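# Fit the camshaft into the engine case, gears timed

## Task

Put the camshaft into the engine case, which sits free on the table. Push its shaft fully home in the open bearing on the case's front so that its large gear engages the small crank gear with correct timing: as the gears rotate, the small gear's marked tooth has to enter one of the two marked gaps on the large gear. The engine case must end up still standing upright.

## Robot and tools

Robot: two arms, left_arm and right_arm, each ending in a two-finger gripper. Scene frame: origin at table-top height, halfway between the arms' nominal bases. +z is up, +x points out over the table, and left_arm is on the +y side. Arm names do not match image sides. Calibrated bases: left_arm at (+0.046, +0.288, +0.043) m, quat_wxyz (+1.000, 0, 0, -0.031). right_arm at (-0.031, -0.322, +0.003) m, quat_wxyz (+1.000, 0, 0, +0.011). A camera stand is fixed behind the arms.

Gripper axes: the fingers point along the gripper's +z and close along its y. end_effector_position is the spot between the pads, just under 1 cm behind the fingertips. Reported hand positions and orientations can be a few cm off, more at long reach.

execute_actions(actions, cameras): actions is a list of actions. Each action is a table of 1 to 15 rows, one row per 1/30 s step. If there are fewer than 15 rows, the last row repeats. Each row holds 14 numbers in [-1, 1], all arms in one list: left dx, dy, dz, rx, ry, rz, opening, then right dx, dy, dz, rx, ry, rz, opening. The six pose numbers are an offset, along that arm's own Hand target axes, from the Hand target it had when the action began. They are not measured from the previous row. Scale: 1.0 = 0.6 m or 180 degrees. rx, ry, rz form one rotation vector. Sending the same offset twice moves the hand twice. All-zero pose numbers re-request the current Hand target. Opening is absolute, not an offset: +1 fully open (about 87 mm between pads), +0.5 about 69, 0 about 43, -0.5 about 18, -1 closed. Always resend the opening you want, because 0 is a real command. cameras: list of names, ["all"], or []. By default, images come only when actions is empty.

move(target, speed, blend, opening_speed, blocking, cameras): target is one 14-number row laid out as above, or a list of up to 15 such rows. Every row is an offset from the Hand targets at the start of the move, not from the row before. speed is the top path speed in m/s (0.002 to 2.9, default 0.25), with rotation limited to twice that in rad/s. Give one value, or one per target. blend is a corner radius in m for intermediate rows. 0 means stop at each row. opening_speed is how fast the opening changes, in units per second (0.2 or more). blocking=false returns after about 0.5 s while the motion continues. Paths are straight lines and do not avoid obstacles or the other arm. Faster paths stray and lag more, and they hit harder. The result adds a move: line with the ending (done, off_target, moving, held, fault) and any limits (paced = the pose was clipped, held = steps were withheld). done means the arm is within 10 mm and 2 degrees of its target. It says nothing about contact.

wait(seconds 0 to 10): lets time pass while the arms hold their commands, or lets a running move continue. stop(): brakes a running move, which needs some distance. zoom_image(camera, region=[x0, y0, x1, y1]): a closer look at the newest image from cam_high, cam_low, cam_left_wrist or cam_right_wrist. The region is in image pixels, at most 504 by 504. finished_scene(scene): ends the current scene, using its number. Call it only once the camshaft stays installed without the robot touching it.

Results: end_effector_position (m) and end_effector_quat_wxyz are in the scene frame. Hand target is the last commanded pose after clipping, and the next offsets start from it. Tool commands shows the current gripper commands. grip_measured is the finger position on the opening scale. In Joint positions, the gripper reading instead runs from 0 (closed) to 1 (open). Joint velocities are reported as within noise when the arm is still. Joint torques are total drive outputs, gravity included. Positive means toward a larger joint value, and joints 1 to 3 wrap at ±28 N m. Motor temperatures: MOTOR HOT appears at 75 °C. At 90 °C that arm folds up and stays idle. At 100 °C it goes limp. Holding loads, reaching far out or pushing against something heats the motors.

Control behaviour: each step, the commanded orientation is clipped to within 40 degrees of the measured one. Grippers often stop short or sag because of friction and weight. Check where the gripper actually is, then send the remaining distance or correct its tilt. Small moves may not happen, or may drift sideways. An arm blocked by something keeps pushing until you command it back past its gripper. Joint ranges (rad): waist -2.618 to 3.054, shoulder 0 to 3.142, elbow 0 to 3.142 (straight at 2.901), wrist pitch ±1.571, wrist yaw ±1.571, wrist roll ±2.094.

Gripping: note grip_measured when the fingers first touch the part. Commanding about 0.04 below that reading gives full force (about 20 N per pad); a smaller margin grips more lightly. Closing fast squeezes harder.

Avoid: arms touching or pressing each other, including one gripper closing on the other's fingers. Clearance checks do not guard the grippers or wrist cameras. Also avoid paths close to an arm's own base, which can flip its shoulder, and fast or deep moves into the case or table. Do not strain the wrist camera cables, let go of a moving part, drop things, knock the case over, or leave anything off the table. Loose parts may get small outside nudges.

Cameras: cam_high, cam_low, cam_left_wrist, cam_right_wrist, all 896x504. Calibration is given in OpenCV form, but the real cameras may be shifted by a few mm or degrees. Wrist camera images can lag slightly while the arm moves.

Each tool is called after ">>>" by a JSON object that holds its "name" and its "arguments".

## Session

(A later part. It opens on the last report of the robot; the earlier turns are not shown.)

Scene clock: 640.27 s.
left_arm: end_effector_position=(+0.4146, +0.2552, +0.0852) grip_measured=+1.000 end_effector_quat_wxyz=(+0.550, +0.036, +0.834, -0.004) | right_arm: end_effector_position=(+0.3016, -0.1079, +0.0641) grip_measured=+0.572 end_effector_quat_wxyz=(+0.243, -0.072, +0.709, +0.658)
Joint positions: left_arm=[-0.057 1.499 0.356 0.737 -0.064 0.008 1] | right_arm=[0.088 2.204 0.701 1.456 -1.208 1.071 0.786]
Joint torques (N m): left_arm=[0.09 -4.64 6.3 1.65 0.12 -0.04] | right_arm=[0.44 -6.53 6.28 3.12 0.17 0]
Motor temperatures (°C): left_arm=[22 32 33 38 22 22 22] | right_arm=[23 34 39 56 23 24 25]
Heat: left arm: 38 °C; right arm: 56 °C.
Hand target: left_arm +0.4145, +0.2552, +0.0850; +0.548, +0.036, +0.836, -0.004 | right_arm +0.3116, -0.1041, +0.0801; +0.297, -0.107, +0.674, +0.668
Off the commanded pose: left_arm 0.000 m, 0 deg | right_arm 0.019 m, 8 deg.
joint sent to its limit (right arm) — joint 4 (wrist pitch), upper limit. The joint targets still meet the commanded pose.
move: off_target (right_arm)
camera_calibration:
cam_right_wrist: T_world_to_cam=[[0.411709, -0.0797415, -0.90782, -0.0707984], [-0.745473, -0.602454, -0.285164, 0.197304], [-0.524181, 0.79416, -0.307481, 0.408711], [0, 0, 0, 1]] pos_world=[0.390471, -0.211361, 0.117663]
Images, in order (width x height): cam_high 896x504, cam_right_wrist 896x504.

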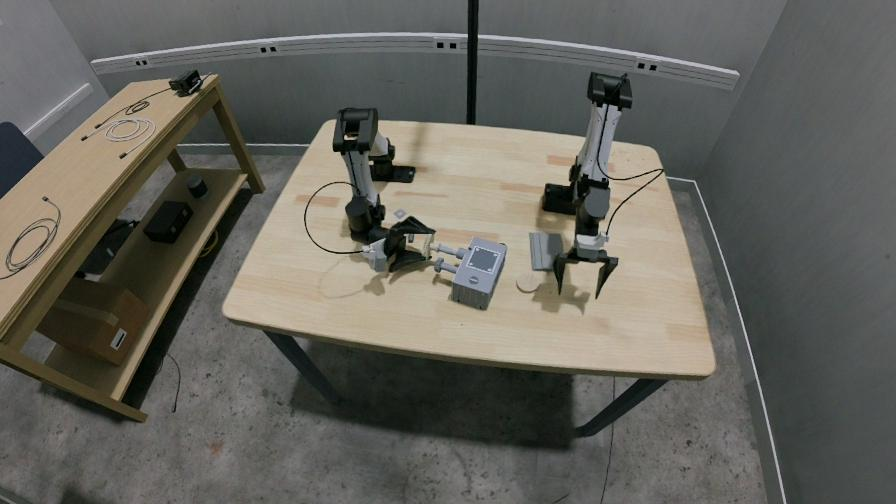

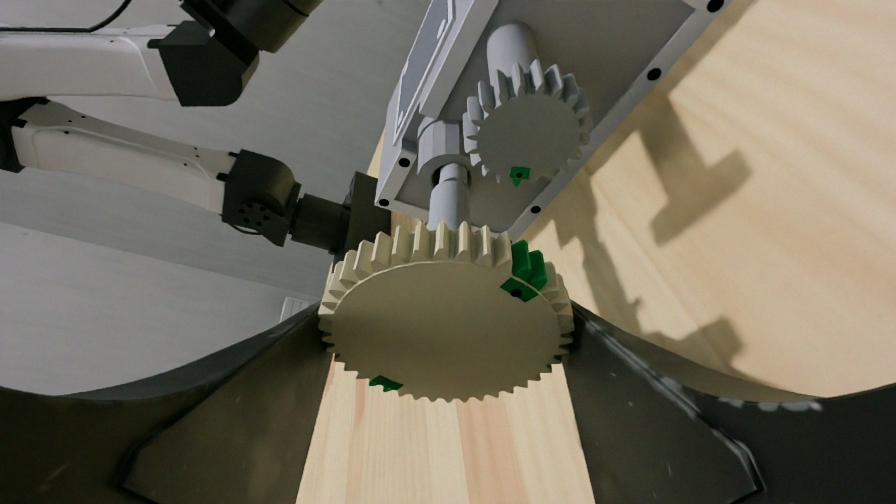

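>>> {"name": "move", "arguments": {"target": [0,0,0,0,0,0,1,0,0,0.0167,0,0,0,0.42], "speed": 0.04, "cameras": ["cam_right_wrist","cam_high"]}}

>>> {"name": "zoom_image", "arguments": {"camera": "cam_right_wrist", "region": [360, 50, 600, 220]}}

>>> {"name": "zoom_image", "arguments": {"camera": "cam_high", "region": [405, 220, 485, 290]}}

Scene clock: 660.40 s.
left_arm: end_effector_position=(+0.4146, +0.2552, +0.0852) grip_measured=+1.000 end_effector_quat_wxyz=(+0.550, +0.036, +0.834, -0.004) | right_arm: end_effector_position=(+0.3018, -0.1060, +0.0641) grip_measured=+0.572 end_effector_quat_wxyz=(+0.242, -0.072, +0.709, +0.658)
Joint positions: left_arm=[-0.057 1.499 0.356 0.737 -0.064 0.008 1] | right_arm=[0.093 2.207 0.706 1.456 -1.206 1.075 0.786]
Joint torques (N m): left_arm=[0.2 -4.7 6.16 1.62 0.16 -0.11] | right_arm=[2.14 -6.35 7.23 3.11 0.44 0.05]
Motor temperatures (°C): left_arm=[22 32 33 38 22 22 22] | right_arm=[23 34 38 56 23 24 26]
Heat: left arm: 38 °C; right arm: 56 °C.
Hand target: left_arm +0.4145, +0.2552, +0.0850; +0.548, +0.036, +0.836, -0.004 | right_arm +0.3142, -0.0944, +0.0809; +0.297, -0.107, +0.674, +0.668
Off the commanded pose: left_arm 0.000 m, 0 deg | right_arm 0.024 m, 9 deg.
joint sent to its limit (right arm) — joint 4 (wrist pitch), upper limit. The joint targets still meet the commanded pose.
move: off_target (right_arm)
camera_calibration:
cam_right_wrist: T_world_to_cam=[[0.410397, -0.0773892, -0.908617, -0.0700925], [-0.743929, -0.604668, -0.284511, 0.197861], [-0.527393, 0.792709, -0.305726, 0.408066], [0, 0, 0, 1]] pos_world=[0.391172, -0.209262, 0.117363]
Images, in order (width x height): cam_high 896x504, cam_right_wrist 896x504.

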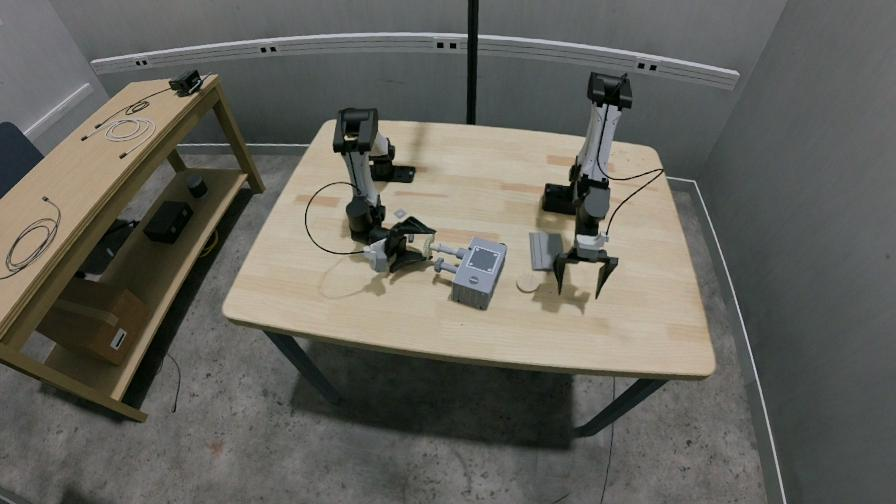

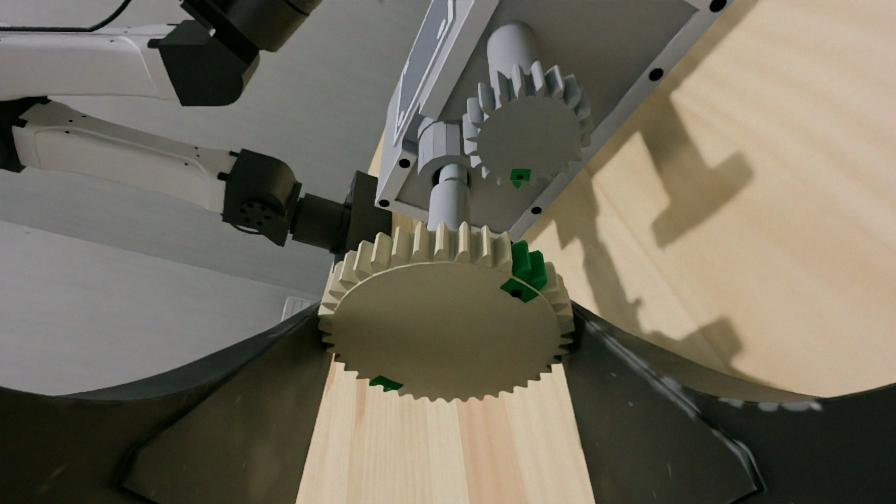

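Scaled by 2.100 from the camera's 896x504 image, which has a finer 1280x720 frame.

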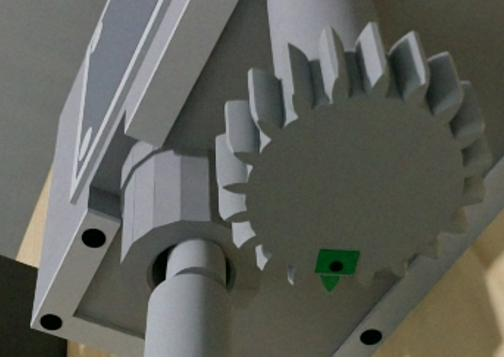

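Scaled by 6.300 from the camera's 896x504 image, which has a finer 1280x720 frame.

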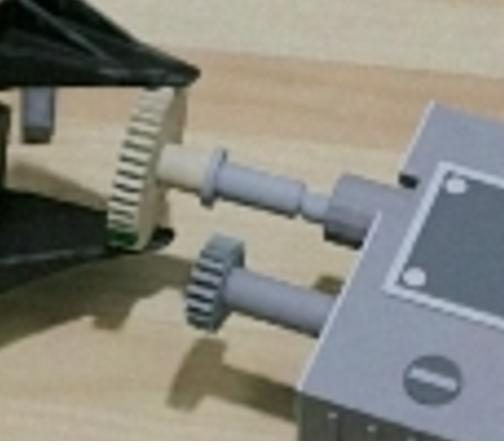

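>>> {"name": "zoom_image", "arguments": {"camera": "cam_right_wrist", "region": [405, 105, 505, 245]}}

>>> {"name": "zoom_image", "arguments": {"camera": "cam_high", "region": [420, 230, 475, 275]}}

>>> {"name": "zoom_image", "arguments": {"camera": "cam_high", "region": [410, 215, 520, 315]}}

Scaled by 3.600 from the camera's 896x504 image, which has a finer 1280x720 frame.

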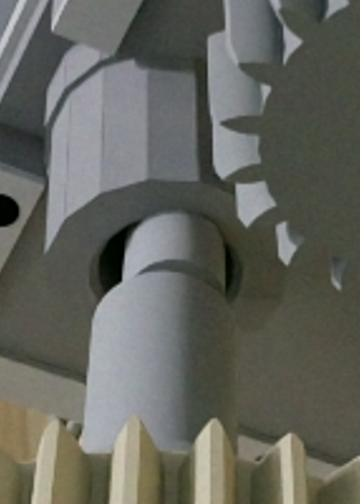

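Scaled by 9.164 from the camera's 896x504 image, which has a finer 1280x720 frame.

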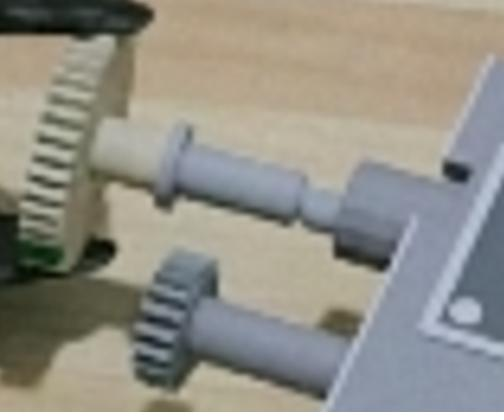

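Scaled by 4.582 from the camera's 896x504 image, which has a finer 1280x720 frame.

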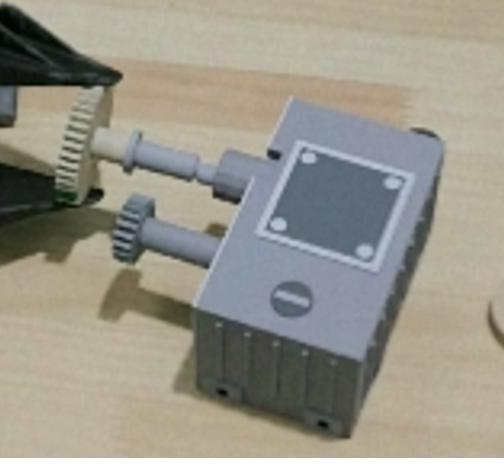

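>>> {"name": "move", "arguments": {"target": [0,0,0,0,0,0,1,0.0037,0.0018,-0.0083,0.0052,-0.0098,0,0.42], "speed": 0.04, "cameras": ["cam_right_wrist","cam_high"]}}

>>> {"name": "zoom_image", "arguments": {"camera": "cam_right_wrist", "region": [380, 70, 580, 250]}}

>>> {"name": "zoom_image", "arguments": {"camera": "cam_high", "region": [420, 230, 475, 275]}}

Scene clock: 732.63 s.
left_arm: end_effector_position=(+0.4146, +0.2552, +0.0852) grip_measured=+1.000 end_effector_quat_wxyz=(+0.550, +0.036, +0.834, -0.004) | right_arm: end_effector_position=(+0.3015, -0.1062, +0.0631) grip_measured=+0.572 end_effector_quat_wxyz=(+0.244, -0.068, +0.710, +0.657)
Joint positions: left_arm=[-0.057 1.499 0.356 0.737 -0.064 0.008 1] | right_arm=[0.093 2.207 0.698 1.461 -1.196 1.076 0.786]
Joint torques (N m): left_arm=[0.09 -4.52 6.19 1.65 0.11 -0.08] | right_arm=[1.55 -8.02 4.08 3.06 0.59 -0.13]
Motor temperatures (°C): left_arm=[22 32 33 38 22 22 22] | right_arm=[24 32 40 59 23 24 26]
Heat: left arm: 38 °C; right arm: 59 °C.
Hand target: left_arm +0.4145, +0.2552, +0.0850; +0.548, +0.036, +0.836, -0.004 | right_arm +0.3106, -0.0985, +0.0802; +0.308, -0.094, +0.675, +0.664
Off the commanded pose: left_arm 0.000 m, 0 deg | right_arm 0.021 m, 9 deg.
joint sent to its limit (right arm) — joint 4 (wrist pitch), upper limit. The joint targets still meet the commanded pose.
move: off_target (right_arm)
camera_calibration:
cam_right_wrist: T_world_to_cam=[[0.406577, -0.0819893, -0.90993, -0.070127], [-0.750621, -0.597752, -0.281533, 0.199812], [-0.52083, 0.797478, -0.304575, 0.406213], [0, 0, 0, 1]] pos_world=[0.390062, -0.210258, 0.116165]
Images, in order (width x height): cam_high 896x504, cam_right_wrist 896x504.

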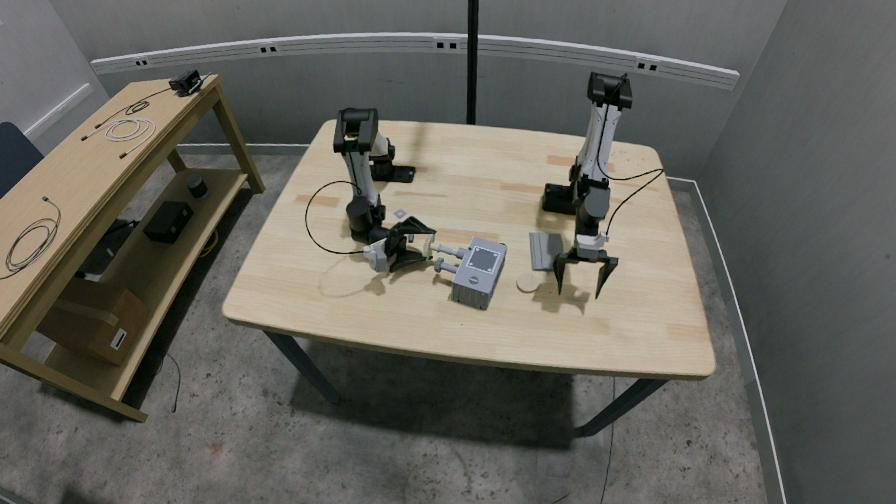

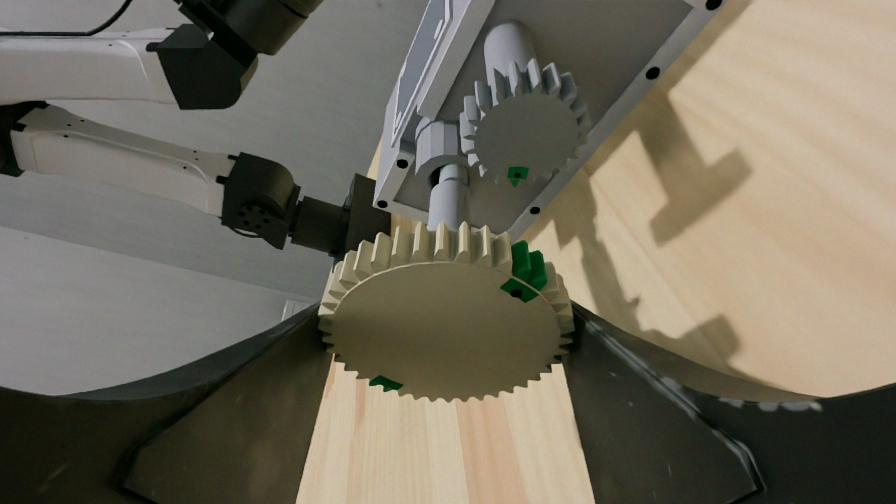

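Scaled by 2.520 from the camera's 896x504 image, which has a finer 1280x720 frame.

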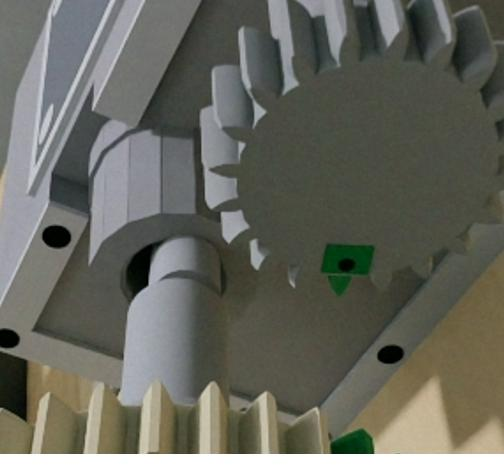

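Scaled by 9.164 from the camera's 896x504 image, which has a finer 1280x720 frame.

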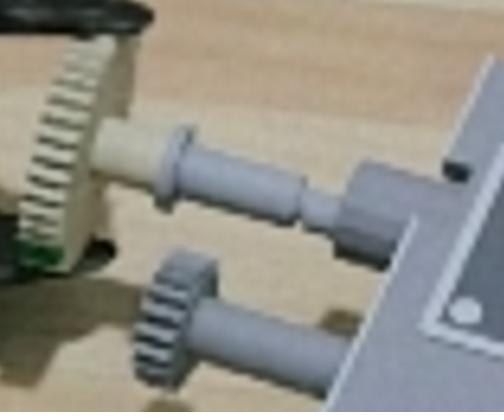

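>>> {"name": "move", "arguments": {"target": [0,0,0,0,0,0,1,0.0008,0.0097,0.0,0.0078,-0.0147,0,0.42], "speed": 0.04, "cameras": ["cam_right_wrist","cam_high"]}}

>>> {"name": "zoom_image", "arguments": {"camera": "cam_right_wrist", "region": [380, 70, 580, 250]}}

>>> {"name": "zoom_image", "arguments": {"camera": "cam_high", "region": [420, 230, 475, 275]}}

Scene clock: 749.87 s.
left_arm: end_effector_position=(+0.4146, +0.2552, +0.0852) grip_measured=+1.000 end_effector_quat_wxyz=(+0.550, +0.036, +0.834, -0.004) | right_arm: end_effector_position=(+0.2972, -0.1051, +0.0633) grip_measured=+0.572 end_effector_quat_wxyz=(+0.255, -0.046, +0.715, +0.649)
Joint positions: left_arm=[-0.057 1.499 0.356 0.737 -0.064 0.008 1] | right_arm=[0.104 2.178 0.643 1.472 -1.136 1.075 0.786]
Joint torques (N m): left_arm=[0.12 -4.56 6.15 1.64 0.11 -0.09] | right_arm=[1.57 -8.91 3.96 2.99 0.59 -0.22]
Motor temperatures (°C): left_arm=[22 32 33 38 22 22 22] | right_arm=[24 33 38 62 23 24 26]
Heat: left arm: 38 °C; right arm: 62 °C.
Hand target: left_arm +0.4145, +0.2552, +0.0850; +0.548, +0.036, +0.836, -0.004 | right_arm +0.3071, -0.0979, +0.0848; +0.324, -0.075, +0.675, +0.658
Off the commanded pose: left_arm 0.000 m, 0 deg | right_arm 0.025 m, 10 deg.
joint sent to its limit (right arm) — joint 4 (wrist pitch), upper limit. The joint targets are off in orientation, not in position.
move: off_target (right_arm)
camera_calibration:
cam_right_wrist: T_world_to_cam=[[0.388722, -0.106962, -0.915125, -0.0651261], [-0.783494, -0.561001, -0.267237, 0.210025], [-0.484802, 0.820876, -0.301878, 0.394692], [0, 0, 0, 1]] pos_world=[0.381217, -0.213135, 0.115677]
Images, in order (width x height): cam_high 896x504, cam_right_wrist 896x504.

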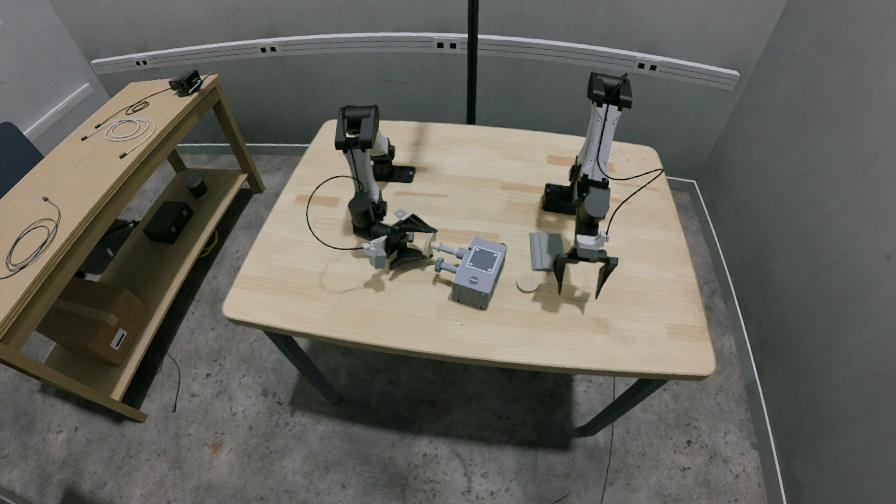

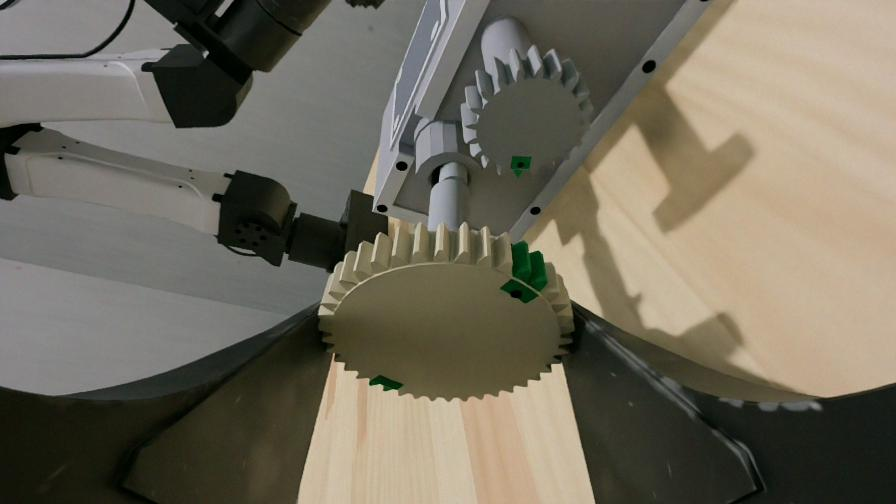

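Scaled by 2.520 from the camera's 896x504 image, which has a finer 1280x720 frame.

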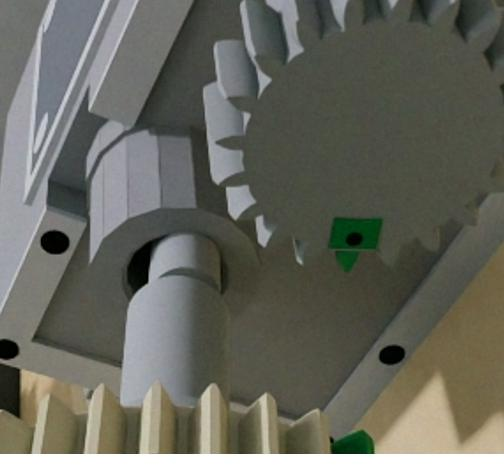

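Scaled by 9.164 from the camera's 896x504 image, which has a finer 1280x720 frame.

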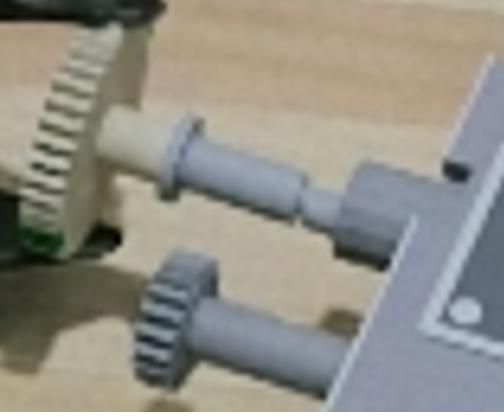

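>>> {"name": "move", "arguments": {"target": [0,0,0,0,0,0,1,-0.0044,0.009,0.003,0,0,0,0.42], "speed": 0.04, "cameras": ["cam_right_wrist","cam_high"]}}

>>> {"name": "zoom_image", "arguments": {"camera": "cam_right_wrist", "region": [380, 70, 580, 250]}}

>>> {"name": "zoom_image", "arguments": {"camera": "cam_high", "region": [420, 230, 475, 275]}}

Scene clock: 768.10 s.
left_arm: end_effector_position=(+0.4146, +0.2552, +0.0852) grip_measured=+1.000 end_effector_quat_wxyz=(+0.550, +0.036, +0.834, -0.004) | right_arm: end_effector_position=(+0.2982, -0.1051, +0.0649) grip_measured=+0.572 end_effector_quat_wxyz=(+0.260, -0.042, +0.715, +0.647)
Joint positions: left_arm=[-0.057 1.499 0.356 0.737 -0.064 0.008 1] | right_arm=[0.105 2.169 0.636 1.472 -1.121 1.074 0.786]
Joint torques (N m): left_arm=[0.2 -4.41 6.28 1.62 0.12 -0.06] | right_arm=[1.88 -9.51 4.37 3 0.51 -0.08]
Motor temperatures (°C): left_arm=[22 32 33 38 22 22 22] | right_arm=[24 35 37 62 23 24 26]
Heat: left arm: 38 °C; right arm: 62 °C.
Hand target: left_arm +0.4145, +0.2552, +0.0850; +0.548, +0.036, +0.836, -0.004 | right_arm +0.3068, -0.0963, +0.0909; +0.324, -0.075, +0.675, +0.658
Off the commanded pose: left_arm 0.000 m, 0 deg | right_arm 0.029 m, 10 deg.
joint sent to its limit (right arm) — joint 4 (wrist pitch), upper limit. The joint targets still meet the commanded pose.
move: off_target (right_arm)
camera_calibration:
cam_right_wrist: T_world_to_cam=[[0.389764, -0.11271, -0.913992, -0.0650421], [-0.790126, -0.55075, -0.269026, 0.214321], [-0.473059, 0.827025, -0.303717, 0.393016], [0, 0, 0, 1]] pos_world=[0.380611, -0.214328, 0.117576]
Images, in order (width x height): cam_high 896x504, cam_right_wrist 896x504.

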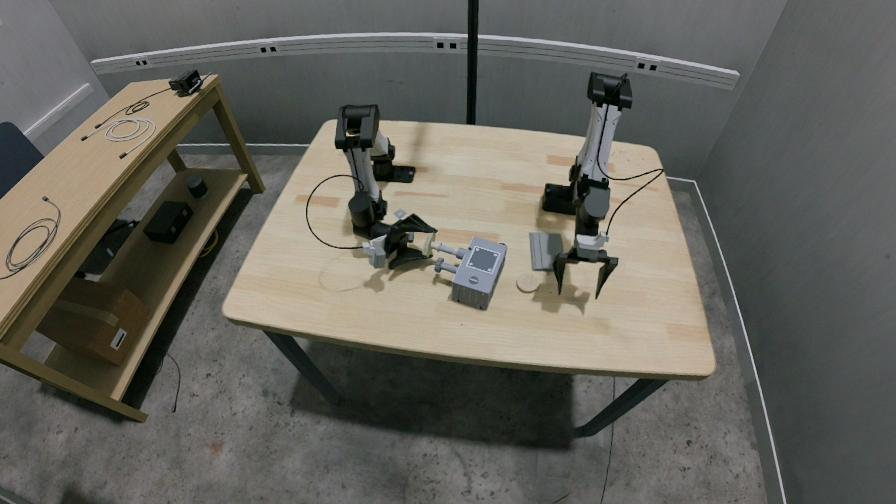

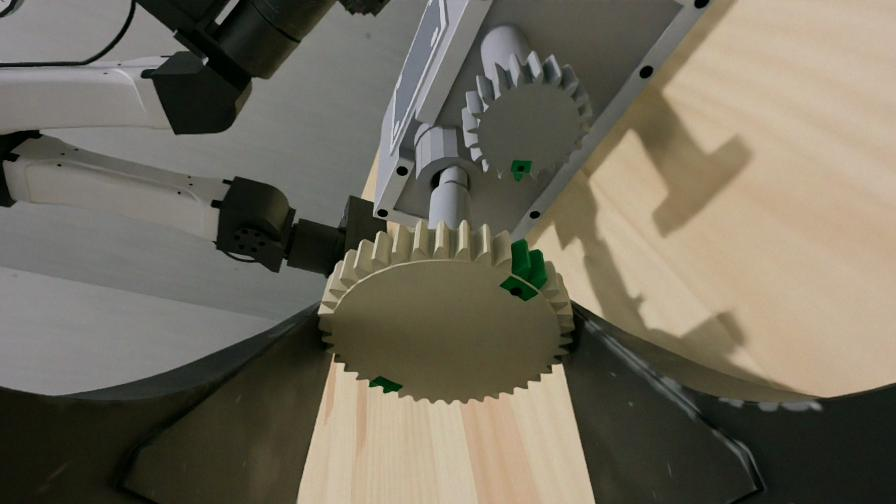

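Scaled by 2.520 from the camera's 896x504 image, which has a finer 1280x720 frame.

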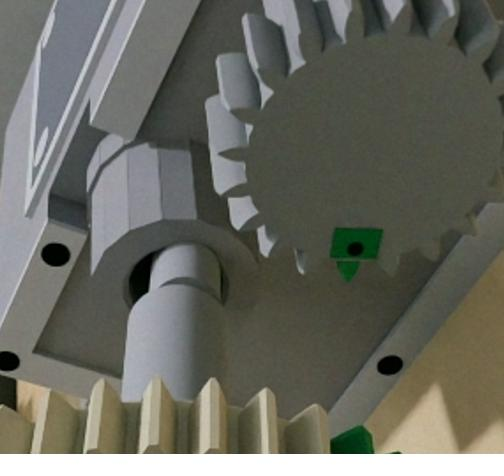

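Scaled by 9.164 from the camera's 896x504 image, which has a finer 1280x720 frame.

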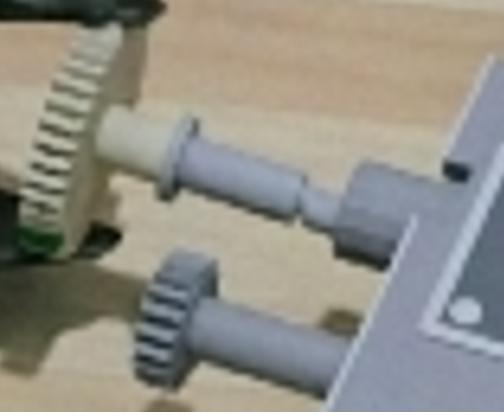

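>>> {"name": "move", "arguments": {"target": [0,0,0,0,0,0,1,0,0.002,0.0133,0,0,0,0.42], "speed": 0.04, "cameras": ["cam_right_wrist","cam_high"]}}

>>> {"name": "zoom_image", "arguments": {"camera": "cam_right_wrist", "region": [380, 70, 580, 250]}}

>>> {"name": "zoom_image", "arguments": {"camera": "cam_high", "region": [420, 230, 475, 275]}}

Scene clock: 775.00 s.
left_arm: end_effector_position=(+0.4146, +0.2552, +0.0852) grip_measured=+1.000 end_effector_quat_wxyz=(+0.550, +0.036, +0.834, -0.004) | right_arm: end_effector_position=(+0.2988, -0.1049, +0.0651) grip_measured=+0.572 end_effector_quat_wxyz=(+0.261, -0.041, +0.715, +0.647)
Joint positions: left_arm=[-0.057 1.499 0.356 0.737 -0.064 0.008 1] | right_arm=[0.106 2.168 0.636 1.472 -1.117 1.074 0.786]
Joint torques (N m): left_arm=[0.06 -4.55 6.13 1.66 0.12 -0.08] | right_arm=[3.47 -9.31 5.35 3 0.68 0.02]
Motor temperatures (°C): left_arm=[22 32 33 38 22 22 22] | right_arm=[24 36 37 62 23 24 26]
Heat: left arm: 38 °C; right arm: 62 °C.
Hand target: left_arm +0.4145, +0.2552, +0.0850; +0.548, +0.036, +0.836, -0.004 | right_arm +0.3090, -0.0887, +0.0924; +0.324, -0.075, +0.675, +0.658
Off the commanded pose: left_arm 0.000 m, 0 deg | right_arm 0.033 m, 9 deg.
joint sent to its limit (right arm) — joint 4 (wrist pitch), upper limit. The joint targets still meet the commanded pose.
move: off_target (right_arm)
camera_calibration:
cam_right_wrist: T_world_to_cam=[[0.390053, -0.114233, -0.913679, -0.0653188], [-0.791822, -0.548072, -0.269509, 0.215836], [-0.469975, 0.828594, -0.304229, 0.392421], [0, 0, 0, 1]] pos_world=[0.38081, -0.214326, 0.117875]
Images, in order (width x height): cam_high 896x504, cam_right_wrist 896x504.

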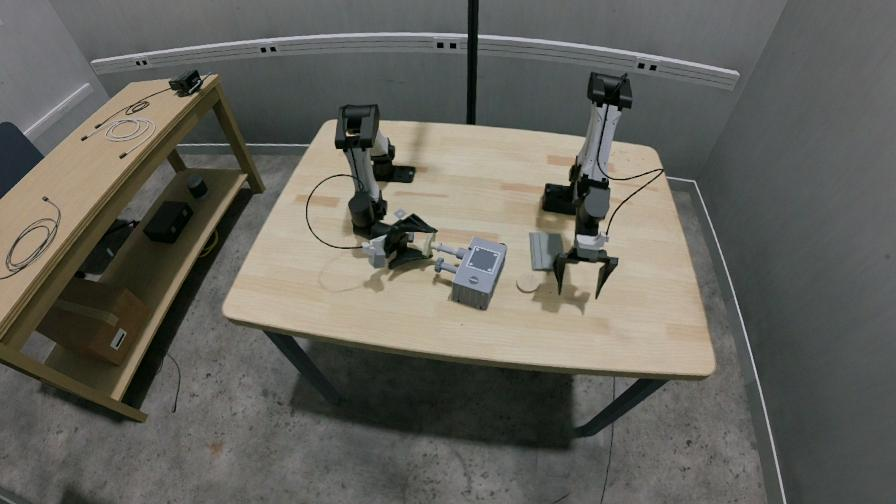

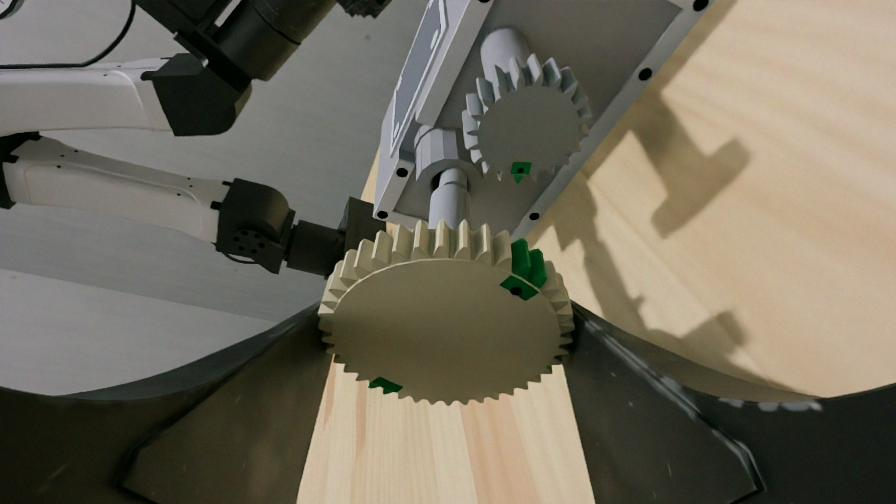

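Scaled by 2.520 from the camera's 896x504 image, which has a finer 1280x720 frame.

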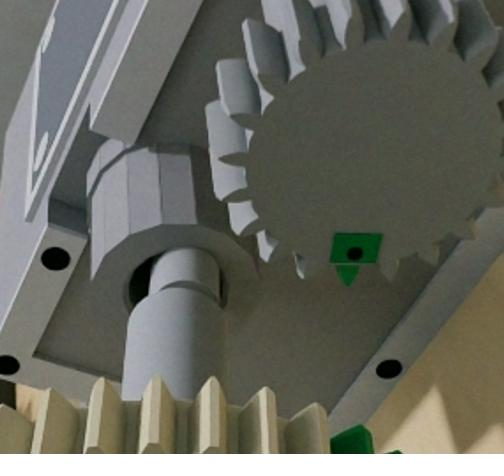

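Scaled by 9.164 from the camera's 896x504 image, which has a finer 1280x720 frame.

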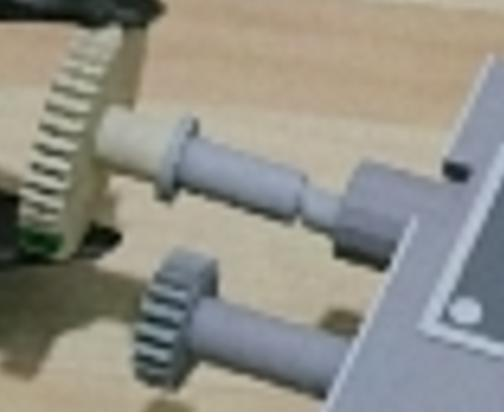

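>>> {"name": "wait", "arguments": {"seconds": 0.1, "cameras": ["cam_low","cam_left_wrist"]}}

>>> {"name": "zoom_image", "arguments": {"camera": "cam_low", "region": [200, 190, 470, 340]}}

Scene clock: 796.17 s.
left_arm: end_effector_position=(+0.4146, +0.2552, +0.0852) grip_measured=+1.000 end_effector_quat_wxyz=(+0.550, +0.036, +0.834, -0.004) | right_arm: end_effector_position=(+0.2988, -0.1049, +0.0651) grip_measured=+0.572 end_effector_quat_wxyz=(+0.261, -0.041, +0.715, +0.647)
Joint positions: left_arm=[-0.057 1.499 0.356 0.737 -0.064 0.008 1] | right_arm=[0.106 2.168 0.636 1.472 -1.117 1.074 0.786]
Joint torques (N m): left_arm=[0.12 -4.48 6.16 1.66 0.13 -0.09] | right_arm=[3.48 -9.32 5.35 3 0.69 0.02]
Motor temperatures (°C): left_arm=[22 32 33 38 22 22 22] | right_arm=[24 36 37 62 23 24 26]
Heat: left arm: 38 °C; right arm: 62 °C.
Hand target: left_arm +0.4145, +0.2552, +0.0850; +0.548, +0.036, +0.836, -0.004 | right_arm +0.3090, -0.0887, +0.0924; +0.324, -0.075, +0.675, +0.658
Tool commands: left_gripper/opening=+1.0 right_gripper/opening=+0.42
Off the commanded pose: left_arm 0.000 m, 0 deg | right_arm 0.033 m, 9 deg.
wait: 0.10 s; at rest from the start
Images, in order (width x height): cam_low 896x504, cam_left_wrist 896x504.

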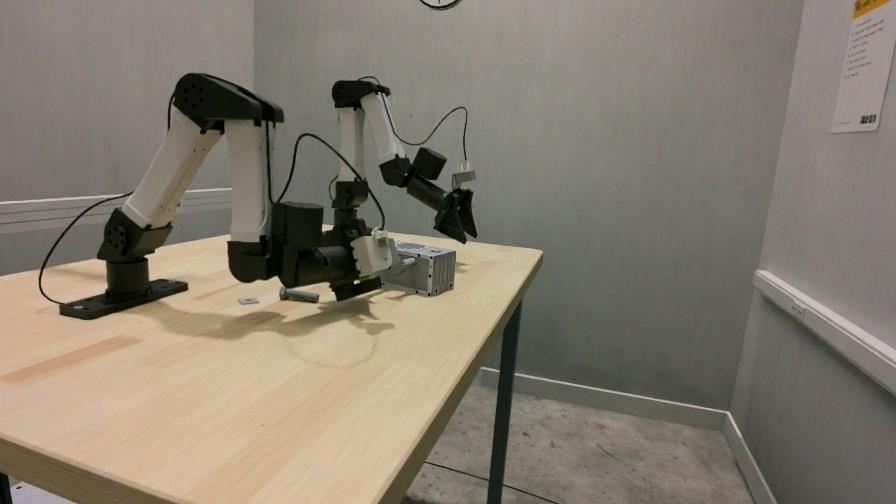

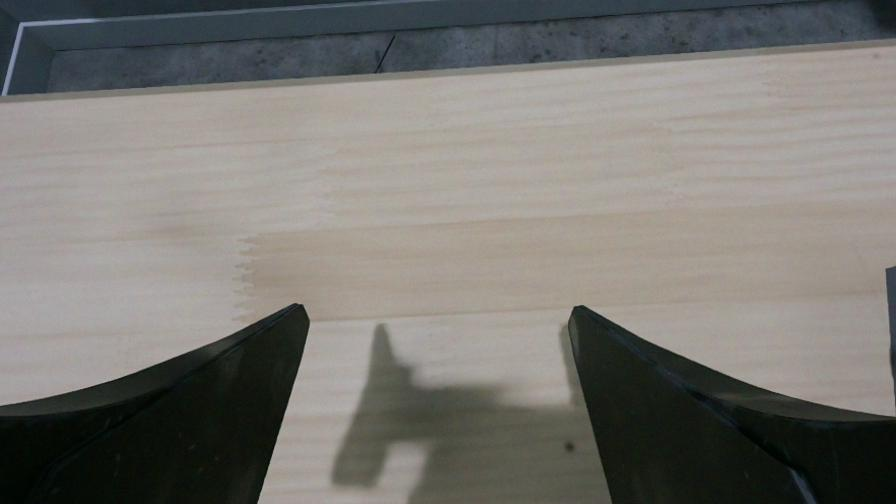

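Scaled by 1.867 from the camera's 896x504 image, which has a finer 1280x720 frame.

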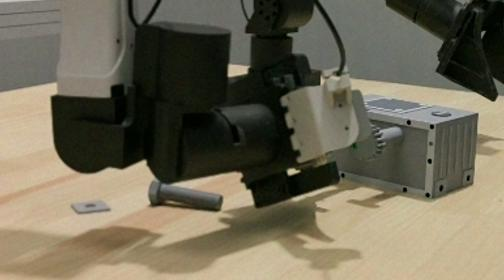

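>>> {"name": "wait", "arguments": {"seconds": 0.1, "cameras": ["cam_right_wrist"]}}

>>> {"name": "zoom_image", "arguments": {"camera": "cam_right_wrist", "region": [415, 145, 485, 210]}}

Scene clock: 819.40 s.
left_arm: end_effector_position=(+0.4146, +0.2552, +0.0852) grip_measured=+1.000 end_effector_quat_wxyz=(+0.550, +0.036, +0.834, -0.004) | right_arm: end_effector_position=(+0.2988, -0.1049, +0.0651) grip_measured=+0.572 end_effector_quat_wxyz=(+0.261, -0.041, +0.715, +0.647)
Joint positions: left_arm=[-0.057 1.499 0.356 0.737 -0.064 0.008 1] | right_arm=[0.106 2.168 0.636 1.472 -1.117 1.074 0.786]
Joint torques (N m): left_arm=[0.12 -4.62 6.3 1.67 0.15 -0.12] | right_arm=[3.48 -9.32 5.37 3 0.69 0.02]
Motor temperatures (°C): left_arm=[22 32 33 38 22 22 22] | right_arm=[25 37 37 63 23 24 26]
Heat: left arm: 38 °C; right arm: 63 °C.
Hand target: left_arm +0.4145, +0.2552, +0.0850; +0.548, +0.036, +0.836, -0.004 | right_arm +0.3090, -0.0887, +0.0924; +0.324, -0.075, +0.675, +0.658
Tool commands: left_gripper/opening=+1.0 right_gripper/opening=+0.42
Off the commanded pose: left_arm 0.000 m, 0 deg | right_arm 0.033 m, 9 deg.
wait: 0.10 s; at rest from the start
camera_calibration:
cam_right_wrist: T_world_to_cam=[[0.390053, -0.114233, -0.913679, -0.0653188], [-0.791822, -0.548072, -0.269509, 0.215836], [-0.469975, 0.828594, -0.304229, 0.392421], [0, 0, 0, 1]] pos_world=[0.38081, -0.214326, 0.117875]
Images, in order (width x height): cam_right_wrist 896x504.

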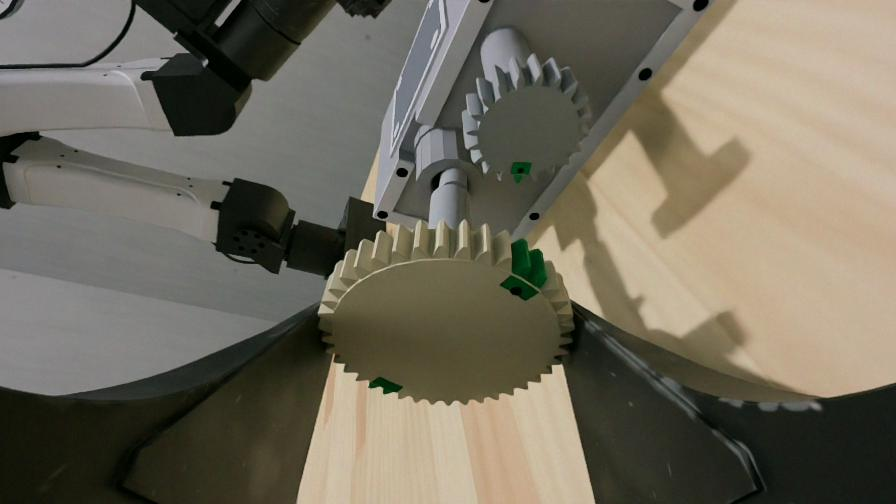

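Scaled by 7.200 from the camera's 896x504 image, which has a finer 1280x720 frame.

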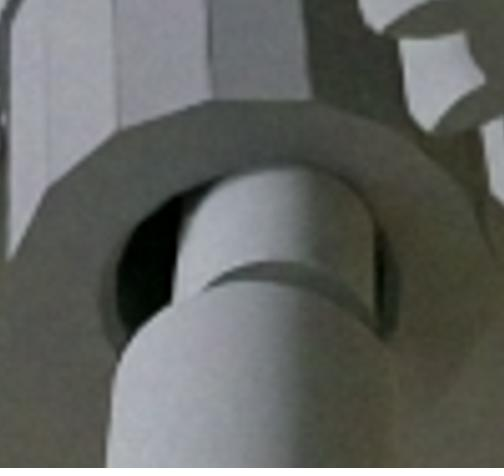

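>>> {"name": "move", "arguments": {"target": [[0,0,0,0,0,0,1,0,0,-0.015,0,0,0,0.42],[0,0,0,0,0,0,1,0.003,0.004,-0.0155,0,0,0,0.42]], "speed": 0.04, "cameras": ["cam_right_wrist","cam_high"]}}

>>> {"name": "zoom_image", "arguments": {"camera": "cam_right_wrist", "region": [415, 145, 485, 210]}}

>>> {"name": "zoom_image", "arguments": {"camera": "cam_high", "region": [420, 230, 475, 275]}}

Scene clock: 837.27 s.
left_arm: end_effector_position=(+0.4146, +0.2552, +0.0852) grip_measured=+1.000 end_effector_quat_wxyz=(+0.550, +0.036, +0.834, -0.004) | right_arm: end_effector_position=(+0.2975, -0.1049, +0.0656) grip_measured=+0.572 end_effector_quat_wxyz=(+0.264, -0.036, +0.717, +0.645)
Joint positions: left_arm=[-0.057 1.499 0.356 0.737 -0.064 0.008 1] | right_arm=[0.109 2.158 0.621 1.471 -1.102 1.073 0.786]
Joint torques (N m): left_arm=[0.21 -4.72 6.22 1.67 0.15 -0.08] | right_arm=[1.74 -9.59 4.27 3.02 0.32 -0.09]
Motor temperatures (°C): left_arm=[22 32 33 39 22 22 22] | right_arm=[25 38 37 63 23 24 26]
Heat: left arm: 39 °C; right arm: 63 °C.
Hand target: left_arm +0.4145, +0.2552, +0.0850; +0.548, +0.036, +0.836, -0.004 | right_arm +0.3032, -0.0966, +0.0929; +0.325, -0.075, +0.675, +0.658
Off the commanded pose: left_arm 0.000 m, 0 deg | right_arm 0.029 m, 10 deg.
joint sent to its limit (right arm) — joint 4 (wrist pitch), upper limit. The joint targets still meet the commanded pose.
move: off_target (right_arm)
camera_calibration:
cam_right_wrist: T_world_to_cam=[[0.385557, -0.120831, -0.914738, -0.0635756], [-0.799508, -0.538625, -0.265839, 0.218], [-0.460579, 0.833837, -0.304276, 0.389714], [0, 0, 0, 1]] pos_world=[0.378299, -0.21522, 0.118378]
Images, in order (width x height): cam_high 896x504, cam_right_wrist 896x504.

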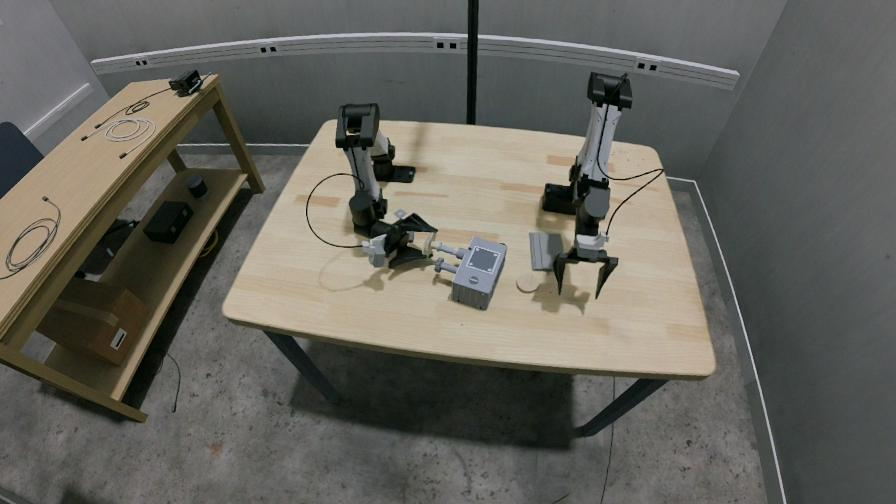

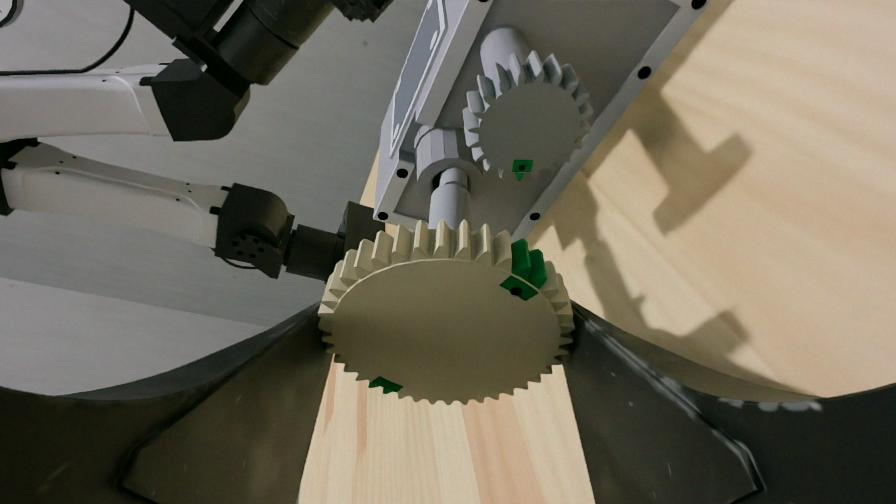

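Scaled by 7.200 from the camera's 896x504 image, which has a finer 1280x720 frame.

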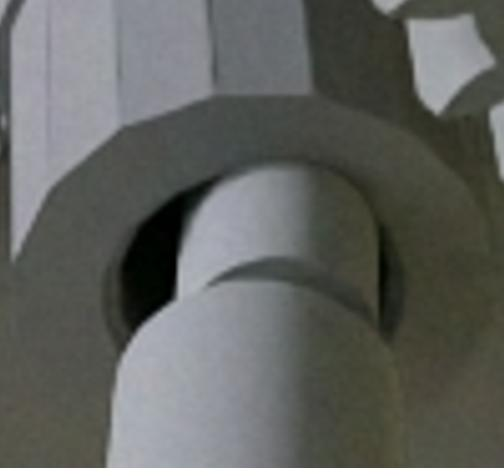

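Scaled by 9.164 from the camera's 896x504 image, which has a finer 1280x720 frame.

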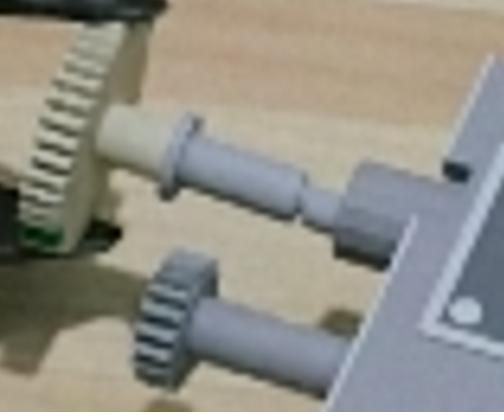

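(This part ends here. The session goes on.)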